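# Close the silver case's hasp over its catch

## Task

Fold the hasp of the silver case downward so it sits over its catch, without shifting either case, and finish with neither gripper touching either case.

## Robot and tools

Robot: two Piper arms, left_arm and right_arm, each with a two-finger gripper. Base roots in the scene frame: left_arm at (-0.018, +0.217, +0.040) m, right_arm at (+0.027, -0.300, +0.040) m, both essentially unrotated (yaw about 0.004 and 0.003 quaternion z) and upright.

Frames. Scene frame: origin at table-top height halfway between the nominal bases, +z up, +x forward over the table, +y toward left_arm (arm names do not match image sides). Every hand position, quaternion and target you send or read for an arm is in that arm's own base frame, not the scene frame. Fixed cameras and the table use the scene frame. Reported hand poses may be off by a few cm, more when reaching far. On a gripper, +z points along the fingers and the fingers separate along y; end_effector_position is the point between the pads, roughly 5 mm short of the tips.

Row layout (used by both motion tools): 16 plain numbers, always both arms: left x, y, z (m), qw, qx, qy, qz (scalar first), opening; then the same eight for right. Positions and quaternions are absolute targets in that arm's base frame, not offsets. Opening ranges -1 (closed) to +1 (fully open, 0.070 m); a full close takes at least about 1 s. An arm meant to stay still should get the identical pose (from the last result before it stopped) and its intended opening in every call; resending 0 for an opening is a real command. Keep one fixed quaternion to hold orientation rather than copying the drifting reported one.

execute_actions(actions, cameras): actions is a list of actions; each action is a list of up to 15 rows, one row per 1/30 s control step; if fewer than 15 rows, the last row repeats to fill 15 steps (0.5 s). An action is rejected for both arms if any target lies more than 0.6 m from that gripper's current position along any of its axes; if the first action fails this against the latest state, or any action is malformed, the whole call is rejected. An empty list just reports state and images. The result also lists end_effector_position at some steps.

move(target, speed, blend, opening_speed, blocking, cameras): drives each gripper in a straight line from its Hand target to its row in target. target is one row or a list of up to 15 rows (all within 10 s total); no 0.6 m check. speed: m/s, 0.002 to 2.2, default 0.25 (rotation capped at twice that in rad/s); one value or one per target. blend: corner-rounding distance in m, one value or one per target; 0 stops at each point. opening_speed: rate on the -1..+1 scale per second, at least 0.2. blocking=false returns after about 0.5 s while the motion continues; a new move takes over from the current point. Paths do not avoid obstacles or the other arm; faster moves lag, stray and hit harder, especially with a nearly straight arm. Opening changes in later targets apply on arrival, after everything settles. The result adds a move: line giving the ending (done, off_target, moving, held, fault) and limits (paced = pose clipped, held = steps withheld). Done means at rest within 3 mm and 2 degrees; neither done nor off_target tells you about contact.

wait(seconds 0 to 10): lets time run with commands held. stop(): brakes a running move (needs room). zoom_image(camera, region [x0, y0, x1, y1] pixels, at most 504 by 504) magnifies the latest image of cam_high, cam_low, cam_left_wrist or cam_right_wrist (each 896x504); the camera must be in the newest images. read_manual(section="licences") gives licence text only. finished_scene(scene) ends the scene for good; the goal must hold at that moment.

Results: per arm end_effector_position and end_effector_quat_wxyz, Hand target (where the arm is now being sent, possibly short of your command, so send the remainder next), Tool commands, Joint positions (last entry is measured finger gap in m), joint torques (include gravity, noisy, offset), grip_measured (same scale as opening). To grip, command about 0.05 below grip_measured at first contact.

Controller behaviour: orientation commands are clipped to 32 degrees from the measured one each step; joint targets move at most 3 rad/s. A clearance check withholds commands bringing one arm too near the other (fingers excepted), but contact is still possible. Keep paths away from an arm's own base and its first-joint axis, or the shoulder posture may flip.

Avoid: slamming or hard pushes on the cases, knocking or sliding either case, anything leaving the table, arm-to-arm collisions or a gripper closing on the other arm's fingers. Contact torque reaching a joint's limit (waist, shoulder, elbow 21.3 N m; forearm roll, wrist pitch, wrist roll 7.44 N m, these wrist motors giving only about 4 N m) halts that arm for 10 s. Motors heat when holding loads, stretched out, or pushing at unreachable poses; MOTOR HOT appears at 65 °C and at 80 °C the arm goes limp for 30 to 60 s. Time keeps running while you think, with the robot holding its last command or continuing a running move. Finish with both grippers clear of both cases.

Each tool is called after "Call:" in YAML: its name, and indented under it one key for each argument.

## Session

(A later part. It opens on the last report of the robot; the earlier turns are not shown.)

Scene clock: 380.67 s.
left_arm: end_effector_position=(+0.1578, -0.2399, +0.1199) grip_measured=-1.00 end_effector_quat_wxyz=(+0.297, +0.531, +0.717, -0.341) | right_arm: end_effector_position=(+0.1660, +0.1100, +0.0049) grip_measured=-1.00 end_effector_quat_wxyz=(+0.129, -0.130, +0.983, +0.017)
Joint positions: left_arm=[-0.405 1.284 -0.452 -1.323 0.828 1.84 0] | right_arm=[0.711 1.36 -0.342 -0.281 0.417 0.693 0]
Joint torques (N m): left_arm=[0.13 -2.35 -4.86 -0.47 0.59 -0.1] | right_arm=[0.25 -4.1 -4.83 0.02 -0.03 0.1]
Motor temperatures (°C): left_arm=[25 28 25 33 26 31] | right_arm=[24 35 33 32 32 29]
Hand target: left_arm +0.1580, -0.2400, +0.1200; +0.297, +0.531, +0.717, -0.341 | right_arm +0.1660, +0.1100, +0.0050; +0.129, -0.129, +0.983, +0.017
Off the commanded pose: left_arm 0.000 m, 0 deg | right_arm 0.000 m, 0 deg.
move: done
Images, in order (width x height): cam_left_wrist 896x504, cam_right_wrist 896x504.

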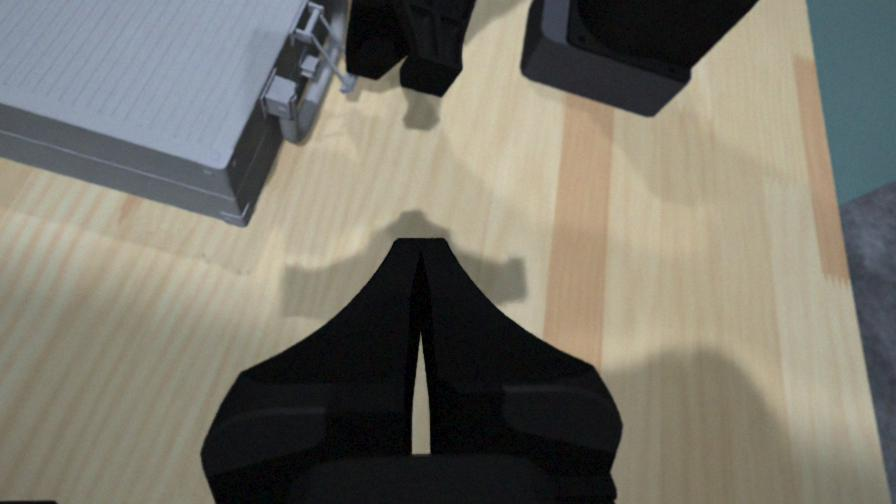

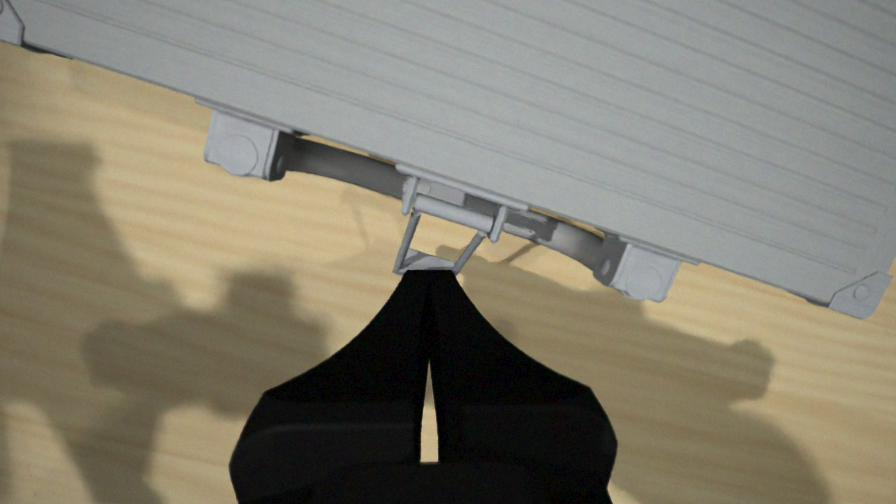

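Call:
move:
  target:
    - [0.158, -0.24, 0.12, 0.297, 0.531, 0.717, -0.341, -1, 0.178, 0.110, -0.001, 0.1294, -0.1294, 0.9829, 0.017, -1]
    - [0.158, -0.24, 0.12, 0.297, 0.531, 0.717, -0.341, -1, 0.188, 0.110, -0.003, 0.1294, -0.1294, 0.9829, 0.017, -1]
  cameras: ["cam_left_wrist", "cam_right_wrist"]
  speed: 0.05

Call:
zoom_image:
  camera: "cam_left_wrist"
  region: [260, 0, 440, 180]

Call:
zoom_image:
  camera: "cam_right_wrist"
  region: [340, 150, 560, 350]

Scene clock: 412.17 s.
left_arm: end_effector_position=(+0.1578, -0.2399, +0.1199) grip_measured=-1.00 end_effector_quat_wxyz=(+0.297, +0.531, +0.717, -0.341) | right_arm: end_effector_position=(+0.1882, +0.1101, -0.0030) grip_measured=-1.00 end_effector_quat_wxyz=(+0.130, -0.130, +0.983, +0.017)
Joint positions: left_arm=[-0.405 1.284 -0.452 -1.323 0.828 1.84 0] | right_arm=[0.623 1.457 -0.385 -0.269 0.352 0.602 0]
Joint torques (N m): left_arm=[0.27 -2.39 -4.89 -0.41 0.61 -0.15] | right_arm=[0.53 -4.92 -4.52 0.09 -0.28 0.12]
Motor temperatures (°C): left_arm=[25 28 25 32 26 31] | right_arm=[24 35 33 32 32 29]
Hand target: left_arm +0.1580, -0.2400, +0.1200; +0.297, +0.531, +0.717, -0.341 | right_arm +0.1880, +0.1100, -0.0030; +0.129, -0.129, +0.983, +0.017
Off the commanded pose: left_arm 0.000 m, 0 deg | right_arm 0.000 m, 0 deg.
move: done
Images, in order (width x height): cam_left_wrist 896x504, cam_right_wrist 896x504.

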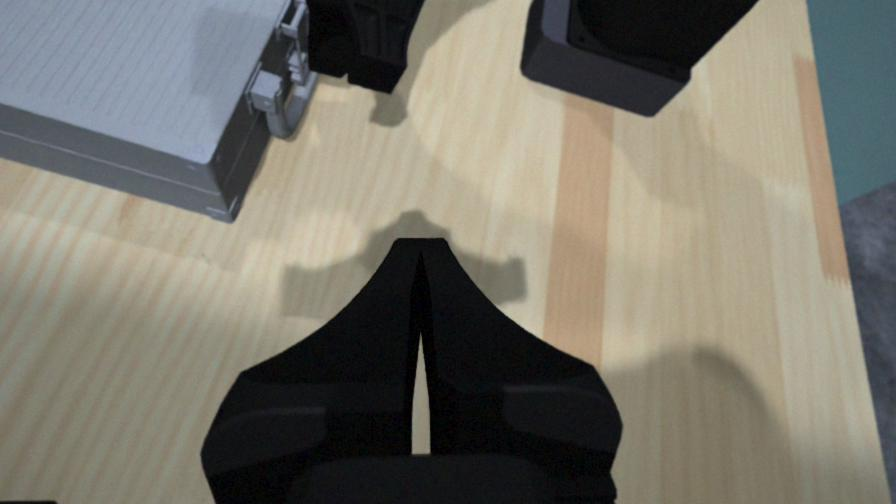

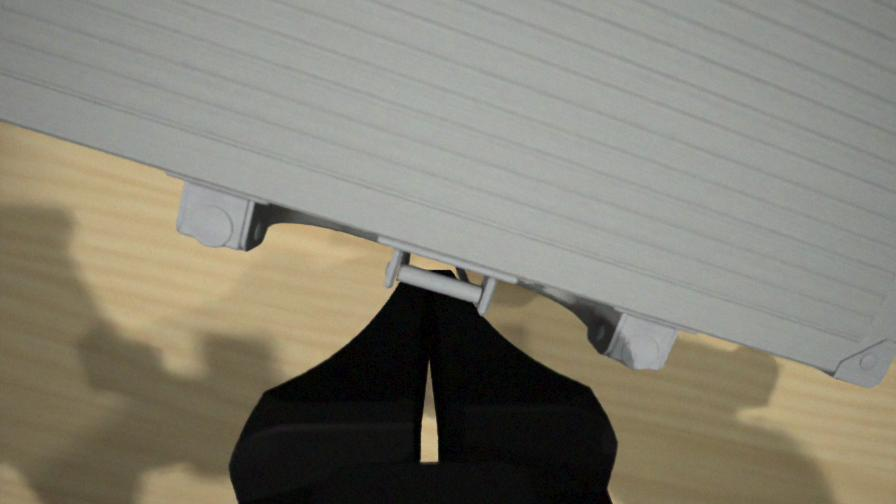

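Scaled by 2.800.

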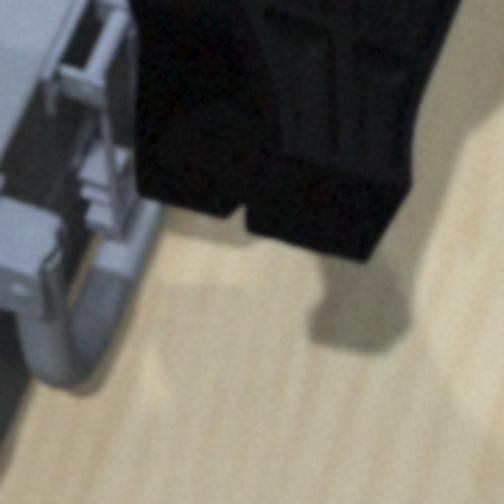

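Scaled by 2.291.

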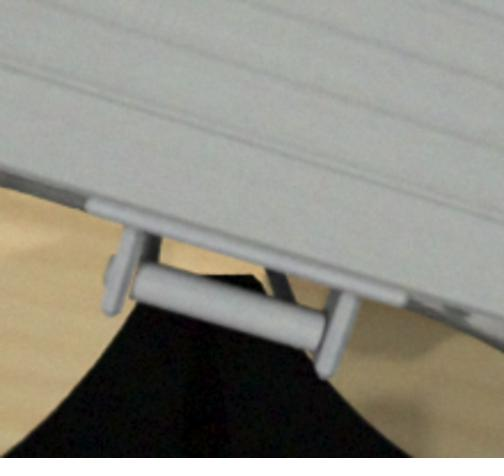

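Call:
move:
  target:
    - [0.158, -0.24, 0.12, 0.297, 0.531, 0.717, -0.341, -1, 0.150, 0.110, 0.005, 0.1294, -0.1294, 0.9829, 0.017, -1]
  cameras: ["cam_left_wrist", "cam_right_wrist"]
  speed: 0.08

Call:
zoom_image:
  camera: "cam_left_wrist"
  region: [240, 0, 420, 180]

Call:
zoom_image:
  camera: "cam_right_wrist"
  region: [340, 100, 560, 300]

Scene clock: 424.77 s.
left_arm: end_effector_position=(+0.1578, -0.2399, +0.1199) grip_measured=-1.00 end_effector_quat_wxyz=(+0.297, +0.531, +0.717, -0.341) | right_arm: end_effector_position=(+0.1497, +0.1099, +0.0050) grip_measured=-1.00 end_effector_quat_wxyz=(+0.129, -0.130, +0.983, +0.017)
Joint positions: left_arm=[-0.405 1.284 -0.452 -1.323 0.828 1.84 0] | right_arm=[0.79 1.312 -0.302 -0.311 0.439 0.796 0]
Joint torques (N m): left_arm=[0.43 -2.42 -4.87 -0.39 0.6 -0.13] | right_arm=[0.46 -3.38 -4.88 -0.22 -0.3 -0.04]
Motor temperatures (°C): left_arm=[25 28 25 32 26 31] | right_arm=[24 35 32 32 32 29]
Hand target: left_arm +0.1580, -0.2400, +0.1200; +0.297, +0.531, +0.717, -0.341 | right_arm +0.1500, +0.1100, +0.0050; +0.129, -0.129, +0.983, +0.017
Off the commanded pose: left_arm 0.000 m, 0 deg | right_arm 0.000 m, 0 deg.
move: done
Images, in order (width x height): cam_left_wrist 896x504, cam_right_wrist 896x504.

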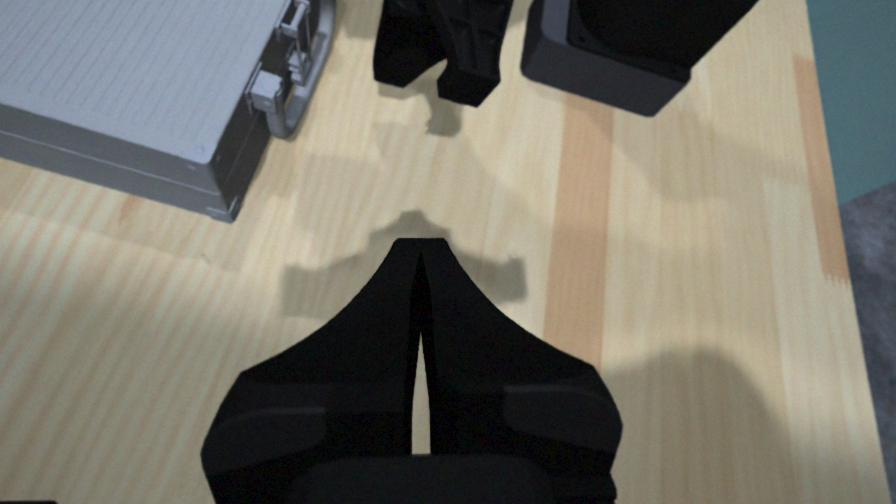

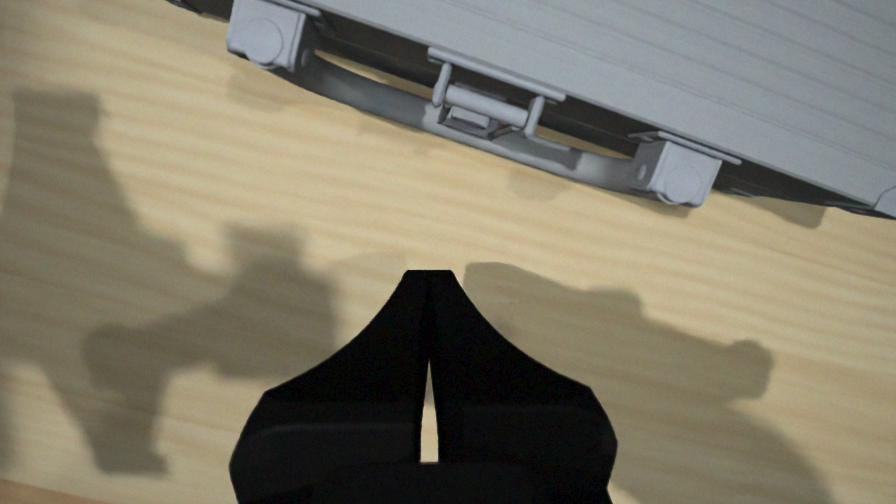

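Scaled by 2.800.

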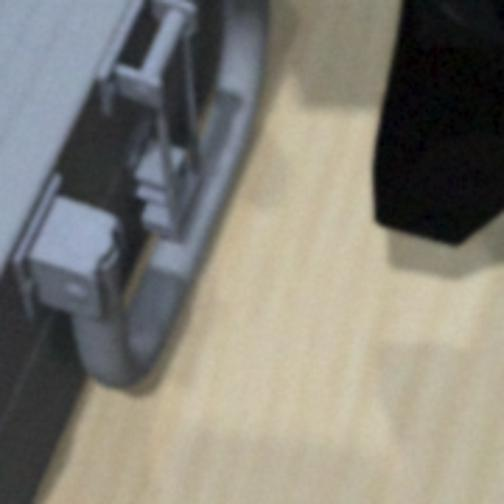

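Scaled by 2.291.

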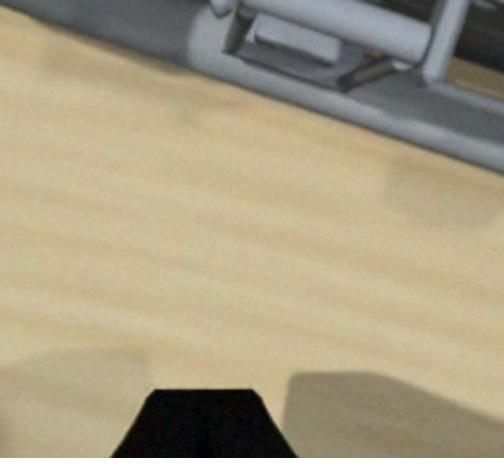

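Call:
finished_scene:
  scene: 1

The scene is finished: the task was done.


## Next scene

The same job, from a new start.

Call:
execute_actions:
  actions: []

Scene clock: 0.00 s.
left_arm: end_effector_position=(+0.0276, -0.2227, +0.3259) grip_measured=+0.98 end_effector_quat_wxyz=(+0.414, +0.793, +0.405, -0.190) | right_arm: end_effector_position=(+0.1853, +0.0888, +0.0899) grip_measured=+0.99 end_effector_quat_wxyz=(+0.046, +0.390, +0.919, -0.032)
Joint positions: left_arm=[-1.135 0.757 -1.038 -0.365 1.06 1.09 0.069] | right_arm=[0.568 1.335 -0.768 -0.126 1.094 1.428 0.07]
Joint torques (N m): no reading
Motor temperatures (°C): left_arm=[25 27 24 31 26 30] | right_arm=[24 34 31 32 31 28]
Hand target: left_arm +0.0276, -0.2227, +0.3259; +0.414, +0.793, +0.405, -0.190 | right_arm +0.1853, +0.0888, +0.0899; +0.046, +0.390, +0.919, -0.032
Tool commands: left_gripper/opening=+1.0 right_gripper/opening=+1.0

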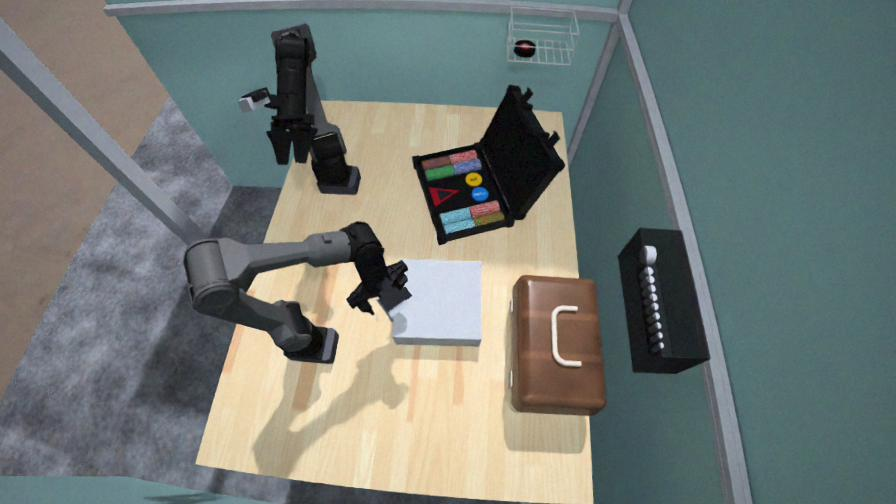

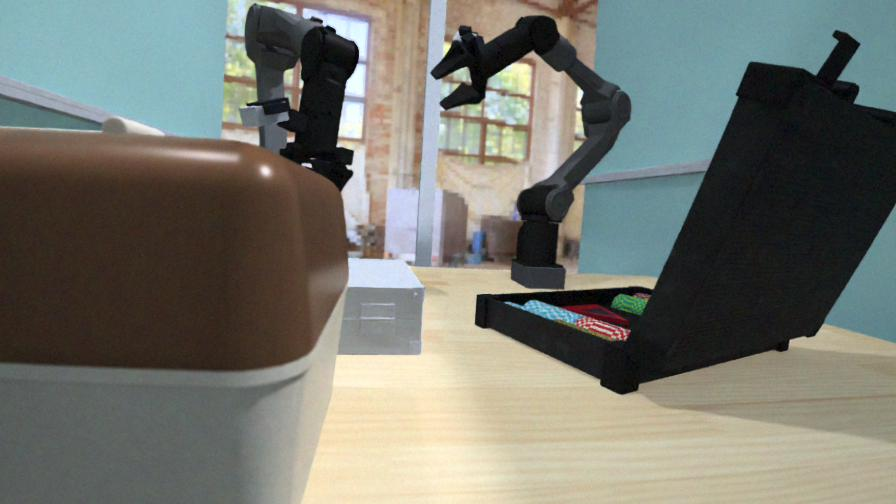

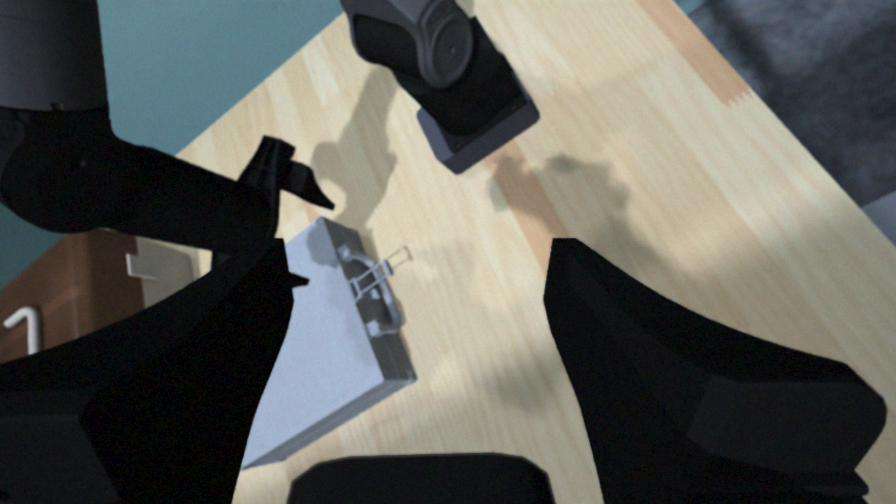

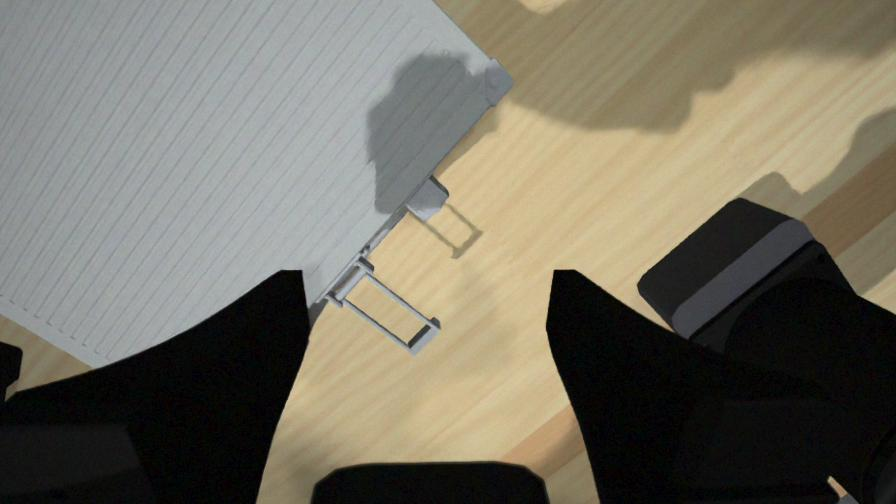

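Call:
move:
  target: [0.158, -0.24, 0.12, 0.297, 0.531, 0.717, -0.341, -1, 0.115, 0.125, 0.08, 0.1294, -0.1294, 0.9829, 0.017, -1]
  cameras: ["cam_left_wrist", "cam_right_wrist"]
  speed: 0.3

Call:
zoom_image:
  camera: "cam_left_wrist"
  region: [220, 0, 440, 200]

Call:
zoom_image:
  camera: "cam_right_wrist"
  region: [340, 0, 640, 300]

Scene clock: 16.43 s.
left_arm: end_effector_position=(+0.1584, -0.2401, +0.1200) grip_measured=-1.00 end_effector_quat_wxyz=(+0.297, +0.530, +0.717, -0.341) | right_arm: end_effector_position=(+0.1147, +0.1250, +0.0799) grip_measured=-1.00 end_effector_quat_wxyz=(+0.129, -0.130, +0.983, +0.017)
Joint positions: left_arm=[-0.405 1.286 -0.454 -1.324 0.827 1.84 0] | right_arm=[1.077 1.042 -0.493 -0.235 0.94 0.936 0]
Joint torques (N m): left_arm=[0.24 -3.91 -3.02 -0.4 0.63 -0.16] | right_arm=[0.11 -2.76 -5.9 -0.42 -0.08 0.13]
Motor temperatures (°C): left_arm=[25 27 25 32 26 30] | right_arm=[24 34 32 32 31 28]
Hand target: left_arm +0.1580, -0.2400, +0.1200; +0.297, +0.531, +0.717, -0.341 | right_arm +0.1150, +0.1250, +0.0800; +0.129, -0.129, +0.983, +0.017
Off the commanded pose: left_arm 0.000 m, 0 deg | right_arm 0.000 m, 0 deg.
move: done
Images, in order (width x height): cam_left_wrist 896x504, cam_right_wrist 896x504.

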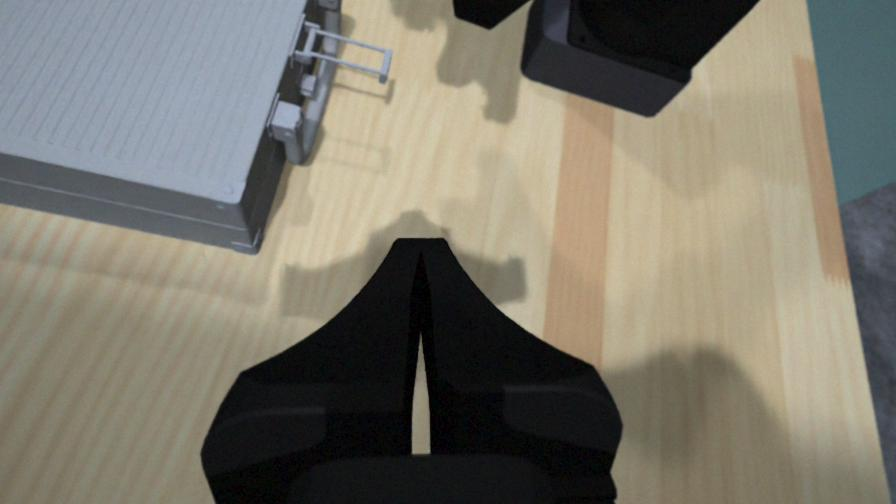

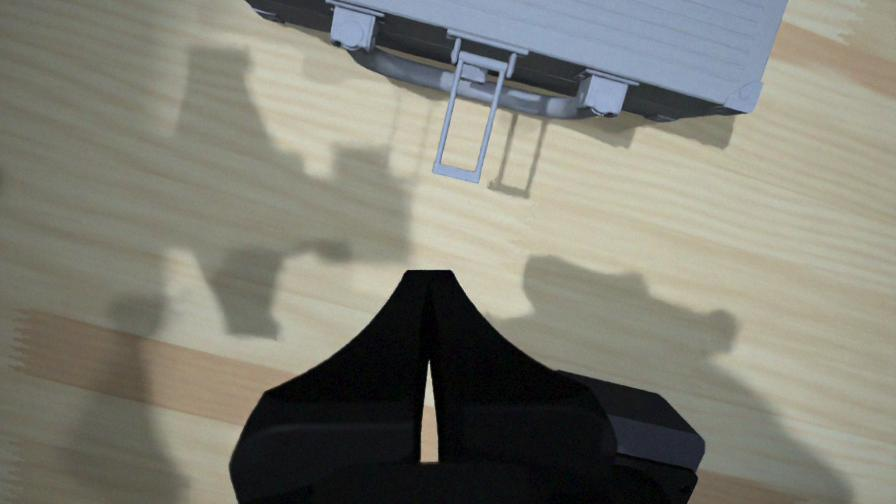

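Scaled by 2.291.

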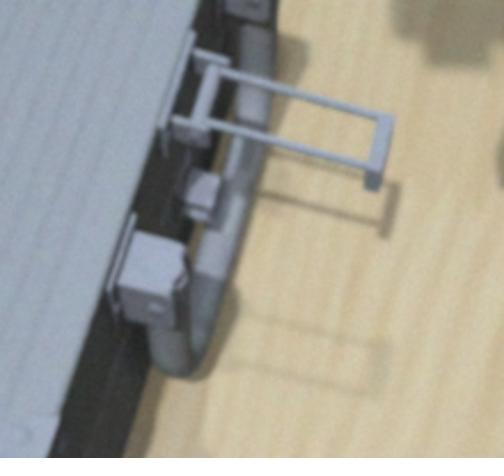

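Scaled by 1.680.

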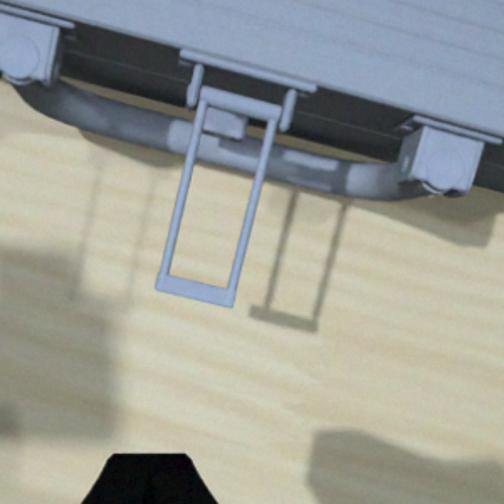

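Call:
move:
  target: [0.158, -0.24, 0.12, 0.297, 0.531, 0.717, -0.341, -1, 0.141, 0.121, 0.044, 0.1294, -0.1294, 0.9829, 0.017, -1]
  cameras: ["cam_left_wrist", "cam_right_wrist"]
  speed: 0.15

Call:
zoom_image:
  camera: "cam_left_wrist"
  region: [260, 0, 440, 180]

Call:
zoom_image:
  camera: "cam_right_wrist"
  region: [340, 100, 560, 300]

Scene clock: 57.97 s.
left_arm: end_effector_position=(+0.1583, -0.2400, +0.1201) grip_measured=-1.00 end_effector_quat_wxyz=(+0.297, +0.531, +0.717, -0.341) | right_arm: end_effector_position=(+0.1411, +0.1206, +0.0436) grip_measured=-1.00 end_effector_quat_wxyz=(+0.129, -0.130, +0.983, +0.016)
Joint positions: left_arm=[-0.405 1.285 -0.454 -1.323 0.827 1.84 0] | right_arm=[0.892 1.179 -0.411 -0.242 0.693 0.801 0]
Joint torques (N m): left_arm=[0 -3.87 -4.28 -0.4 0.58 -0.12] | right_arm=[0.94 -4.28 -5.57 0 -0.04 0.13]
Motor temperatures (°C): left_arm=[25 27 25 32 26 30] | right_arm=[24 34 32 32 31 28]
Hand target: left_arm +0.1580, -0.2400, +0.1200; +0.297, +0.531, +0.717, -0.341 | right_arm +0.1410, +0.1210, +0.0440; +0.129, -0.129, +0.983, +0.017
Off the commanded pose: left_arm 0.000 m, 0 deg | right_arm 0.001 m, 0 deg.
move: done
Images, in order (width x height): cam_left_wrist 896x504, cam_right_wrist 896x504.

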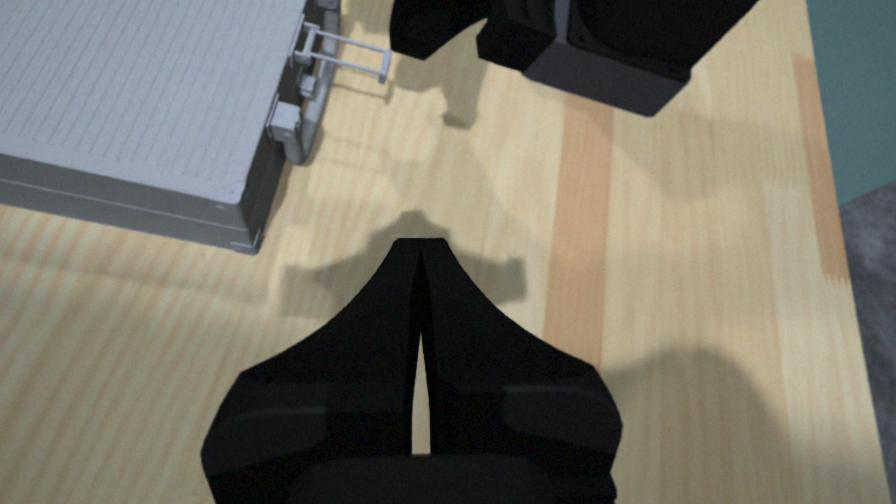

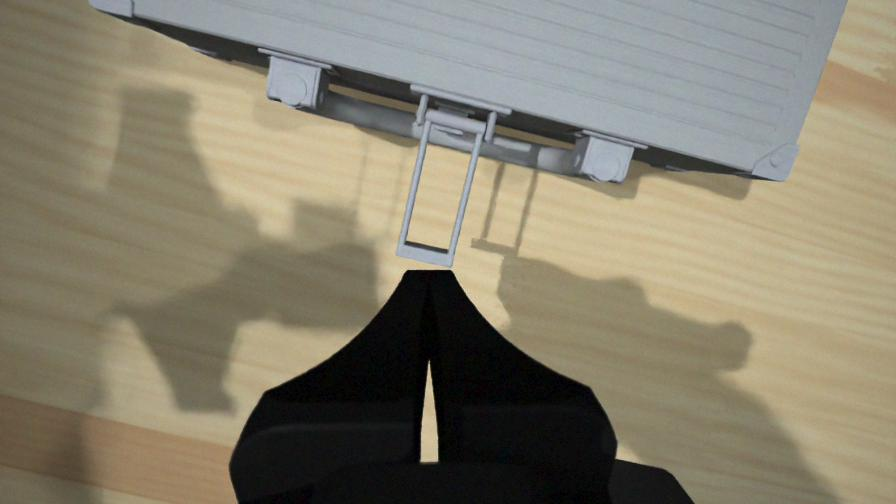

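Scaled by 2.800.

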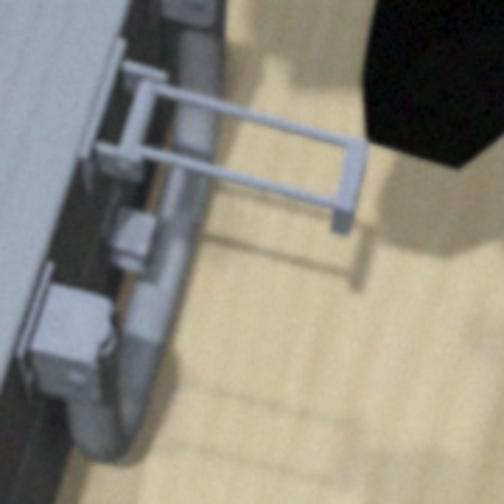

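Scaled by 2.291.

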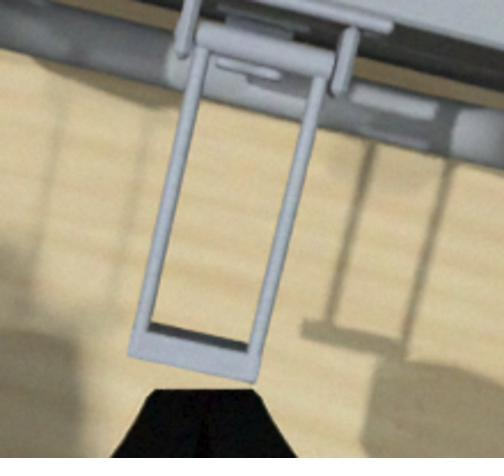

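Call:
move:
  target:
    - [0.158, -0.24, 0.12, 0.297, 0.531, 0.717, -0.341, -1, 0.148, 0.1225, 0.030, 0.1294, -0.1294, 0.9829, 0.017, -1]
    - [0.158, -0.24, 0.12, 0.297, 0.531, 0.717, -0.341, -1, 0.149, 0.1225, 0.014, 0.1294, -0.1294, 0.9829, 0.017, -1]
    - [0.158, -0.24, 0.12, 0.297, 0.531, 0.717, -0.341, -1, 0.155, 0.1225, 0.002, 0.1294, -0.1294, 0.9829, 0.017, -1]
    - [0.158, -0.24, 0.12, 0.297, 0.531, 0.717, -0.341, -1, 0.171, 0.1225, -0.003, 0.1294, -0.1294, 0.9829, 0.017, -1]
  cameras: ["cam_left_wrist", "cam_right_wrist"]
  speed: 0.06
  blend: 0.004

Call:
zoom_image:
  camera: "cam_left_wrist"
  region: [240, 0, 420, 180]

Call:
zoom_image:
  camera: "cam_right_wrist"
  region: [340, 150, 560, 350]

Scene clock: 94.43 s.
left_arm: end_effector_position=(+0.1583, -0.2400, +0.1201) grip_measured=-1.00 end_effector_quat_wxyz=(+0.297, +0.531, +0.717, -0.341) | right_arm: end_effector_position=(+0.1711, +0.1223, -0.0032) grip_measured=-1.00 end_effector_quat_wxyz=(+0.129, -0.130, +0.983, +0.017)
Joint positions: left_arm=[-0.405 1.285 -0.454 -1.323 0.827 1.84 0] | right_arm=[0.749 1.44 -0.366 -0.341 0.373 0.792 0]
Joint torques (N m): left_arm=[-0.03 -3.89 -4.87 -0.41 0.53 -0.15] | right_arm=[0.66 -5.31 -4.37 0.09 -0.07 0.11]
Motor temperatures (°C): left_arm=[25 27 25 32 26 30] | right_arm=[24 34 32 32 31 28]
Hand target: left_arm +0.1580, -0.2400, +0.1200; +0.297, +0.531, +0.717, -0.341 | right_arm +0.1710, +0.1225, -0.0030; +0.129, -0.129, +0.983, +0.017
Off the commanded pose: left_arm 0.000 m, 0 deg | right_arm 0.000 m, 0 deg.
move: done
Images, in order (width x height): cam_left_wrist 896x504, cam_right_wrist 896x504.

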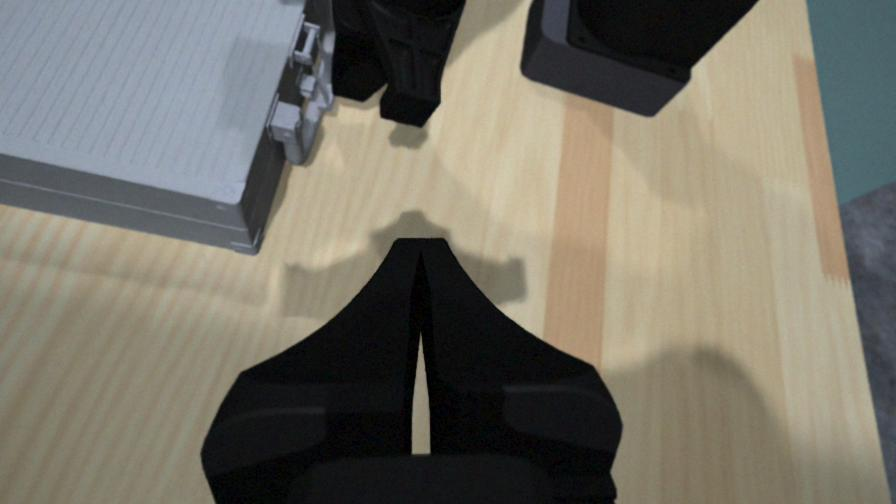

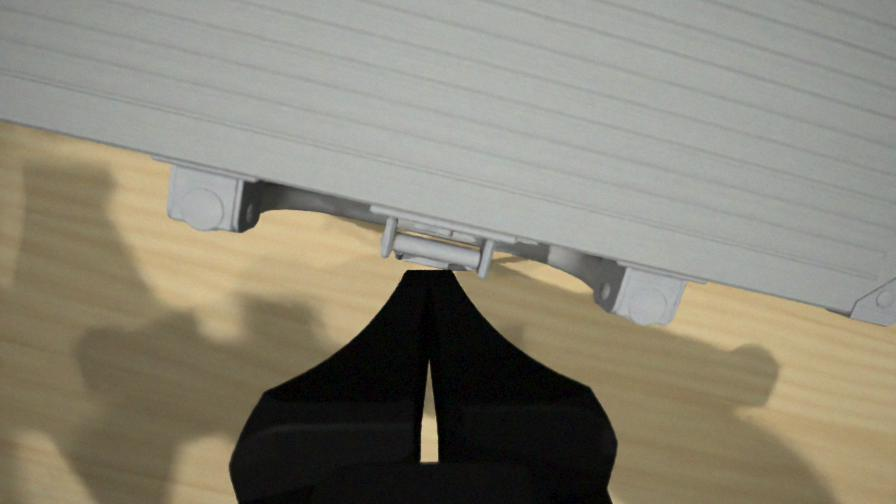

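Scaled by 2.800.

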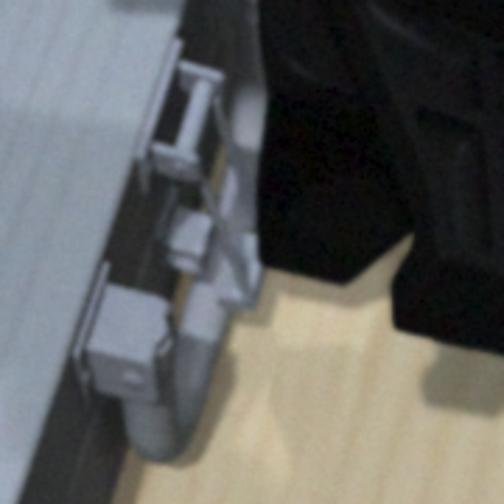

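Scaled by 2.291.

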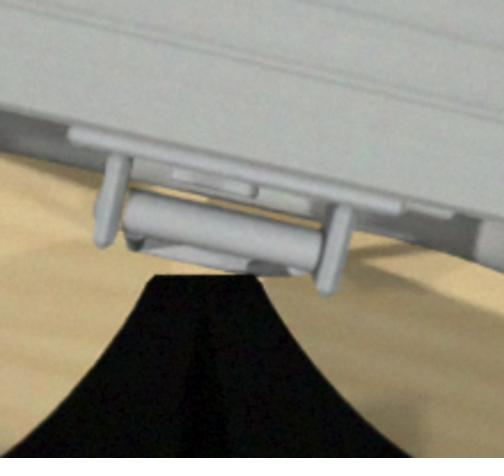

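Call:
move:
  target: [0.158, -0.24, 0.12, 0.297, 0.531, 0.717, -0.341, -1, 0.1785, 0.1225, -0.0045, 0.1294, -0.1294, 0.9829, 0.017, -1]
  cameras: ["cam_left_wrist", "cam_right_wrist"]
  speed: 0.04

Call:
zoom_image:
  camera: "cam_left_wrist"
  region: [240, 0, 420, 180]

Scene clock: 106.57 s.
left_arm: end_effector_position=(+0.1583, -0.2400, +0.1201) grip_measured=-1.00 end_effector_quat_wxyz=(+0.297, +0.531, +0.717, -0.341) | right_arm: end_effector_position=(+0.1784, +0.1225, -0.0045) grip_measured=-1.00 end_effector_quat_wxyz=(+0.129, -0.130, +0.983, +0.017)
Joint positions: left_arm=[-0.405 1.285 -0.454 -1.323 0.827 1.84 0] | right_arm=[0.719 1.464 -0.383 -0.331 0.359 0.755 0]
Joint torques (N m): left_arm=[-0.08 -3.84 -4.88 -0.4 0.48 -0.14] | right_arm=[0.22 -3.94 -4.7 0.05 -0.22 0.1]
Motor temperatures (°C): left_arm=[25 27 25 32 26 30] | right_arm=[24 34 32 32 31 28]
Hand target: left_arm +0.1580, -0.2400, +0.1200; +0.297, +0.531, +0.717, -0.341 | right_arm +0.1785, +0.1225, -0.0045; +0.129, -0.129, +0.983, +0.017
Off the commanded pose: left_arm 0.000 m, 0 deg | right_arm 0.000 m, 0 deg.
move: done
Images, in order (width x height): cam_left_wrist 896x504, cam_right_wrist 896x504.

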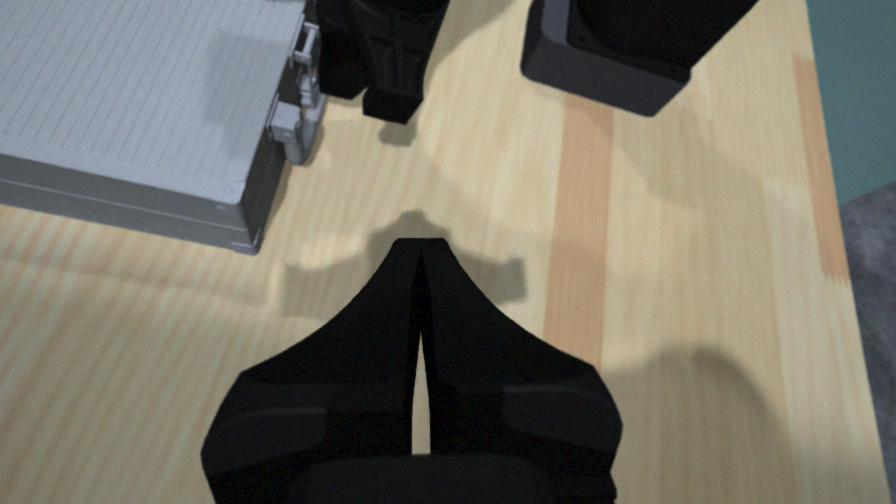

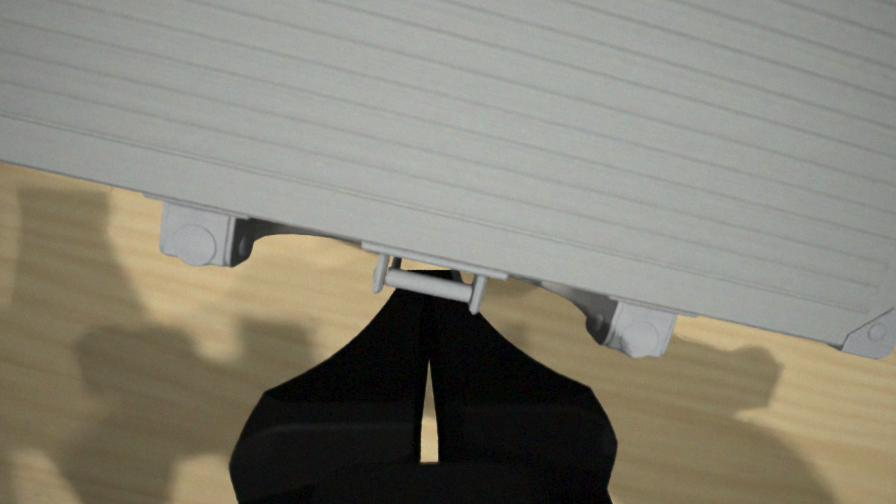

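Scaled by 2.800.

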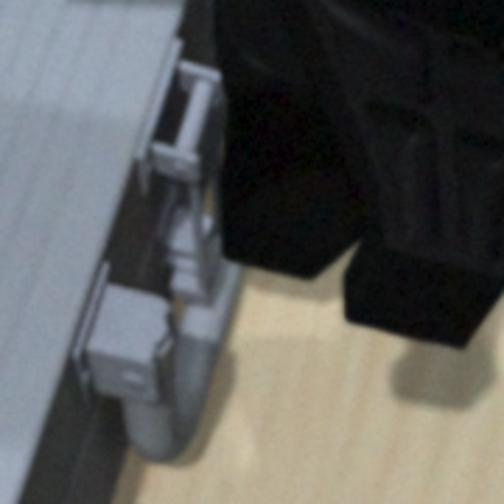

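Call:
move:
  target:
    - [0.158, -0.24, 0.12, 0.297, 0.531, 0.717, -0.341, -1, 0.1805, 0.1225, -0.005, 0.1294, -0.1294, 0.9829, 0.017, -1]
    - [0.158, -0.24, 0.12, 0.297, 0.531, 0.717, -0.341, -1, 0.146, 0.1225, 0.003, 0.1294, -0.1294, 0.9829, 0.017, -1]
  cameras: ["cam_left_wrist", "cam_right_wrist"]
  speed: [0.04, 0.1]

Call:
zoom_image:
  camera: "cam_left_wrist"
  region: [240, 0, 420, 180]

Scene clock: 118.77 s.
left_arm: end_effector_position=(+0.1583, -0.2400, +0.1201) grip_measured=-1.00 end_effector_quat_wxyz=(+0.297, +0.531, +0.717, -0.341) | right_arm: end_effector_position=(+0.1457, +0.1223, +0.0029) grip_measured=-1.00 end_effector_quat_wxyz=(+0.129, -0.129, +0.983, +0.017)
Joint positions: left_arm=[-0.405 1.285 -0.454 -1.323 0.827 1.84 0] | right_arm=[0.872 1.348 -0.319 -0.357 0.439 0.92 0]
Joint torques (N m): left_arm=[-0.03 -3.86 -4.83 -0.41 0.43 -0.12] | right_arm=[0.68 -4.01 -4.99 -0.25 -0.27 -0.03]
Motor temperatures (°C): left_arm=[25 27 25 32 26 30] | right_arm=[24 34 32 32 31 28]
Hand target: left_arm +0.1580, -0.2400, +0.1200; +0.297, +0.531, +0.717, -0.341 | right_arm +0.1460, +0.1225, +0.0030; +0.129, -0.129, +0.983, +0.017
Off the commanded pose: left_arm 0.000 m, 0 deg | right_arm 0.000 m, 0 deg.
move: done
Images, in order (width x height): cam_left_wrist 896x504, cam_right_wrist 896x504.

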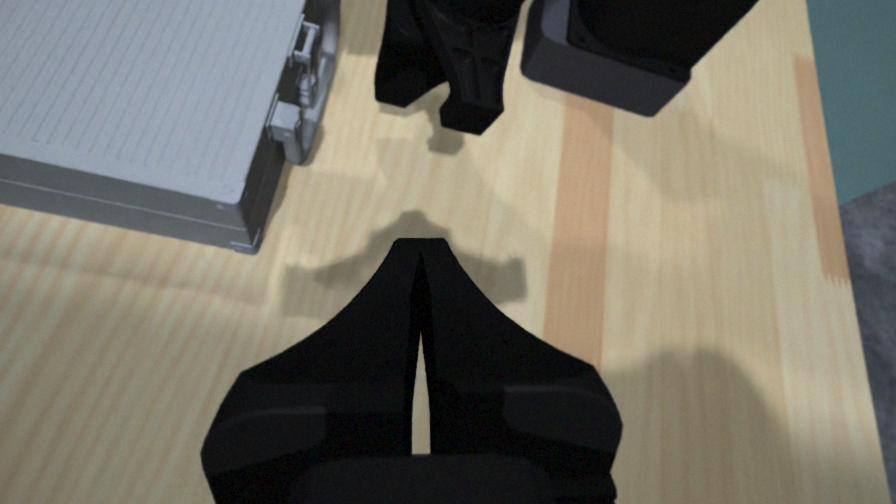

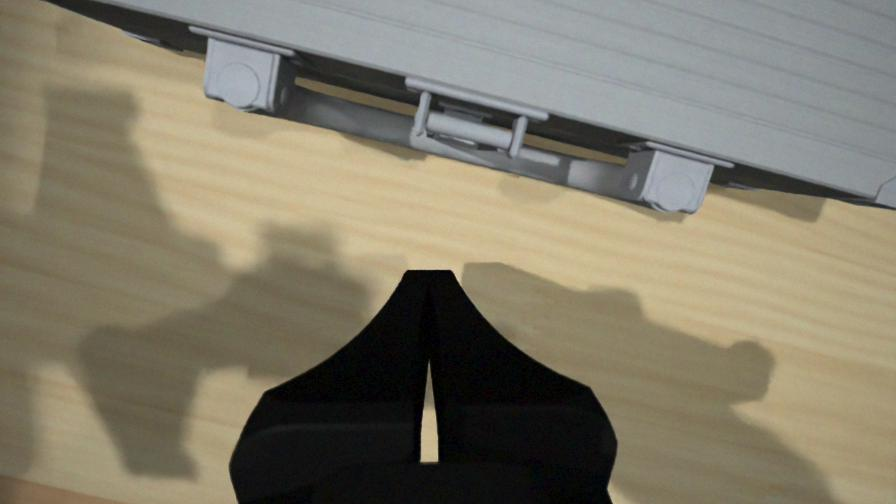

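Scaled by 2.800.

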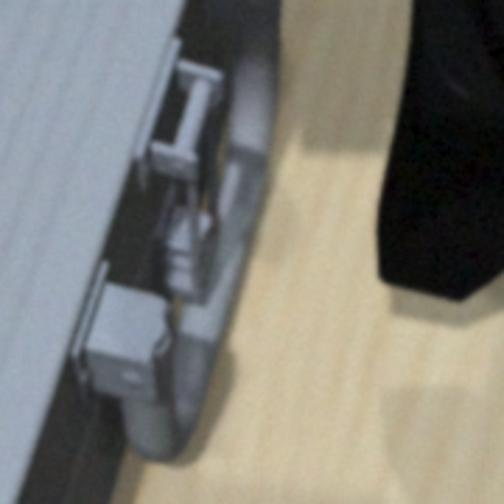

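Call:
finished_scene:
  scene: 2

The scene is finished: the task was done.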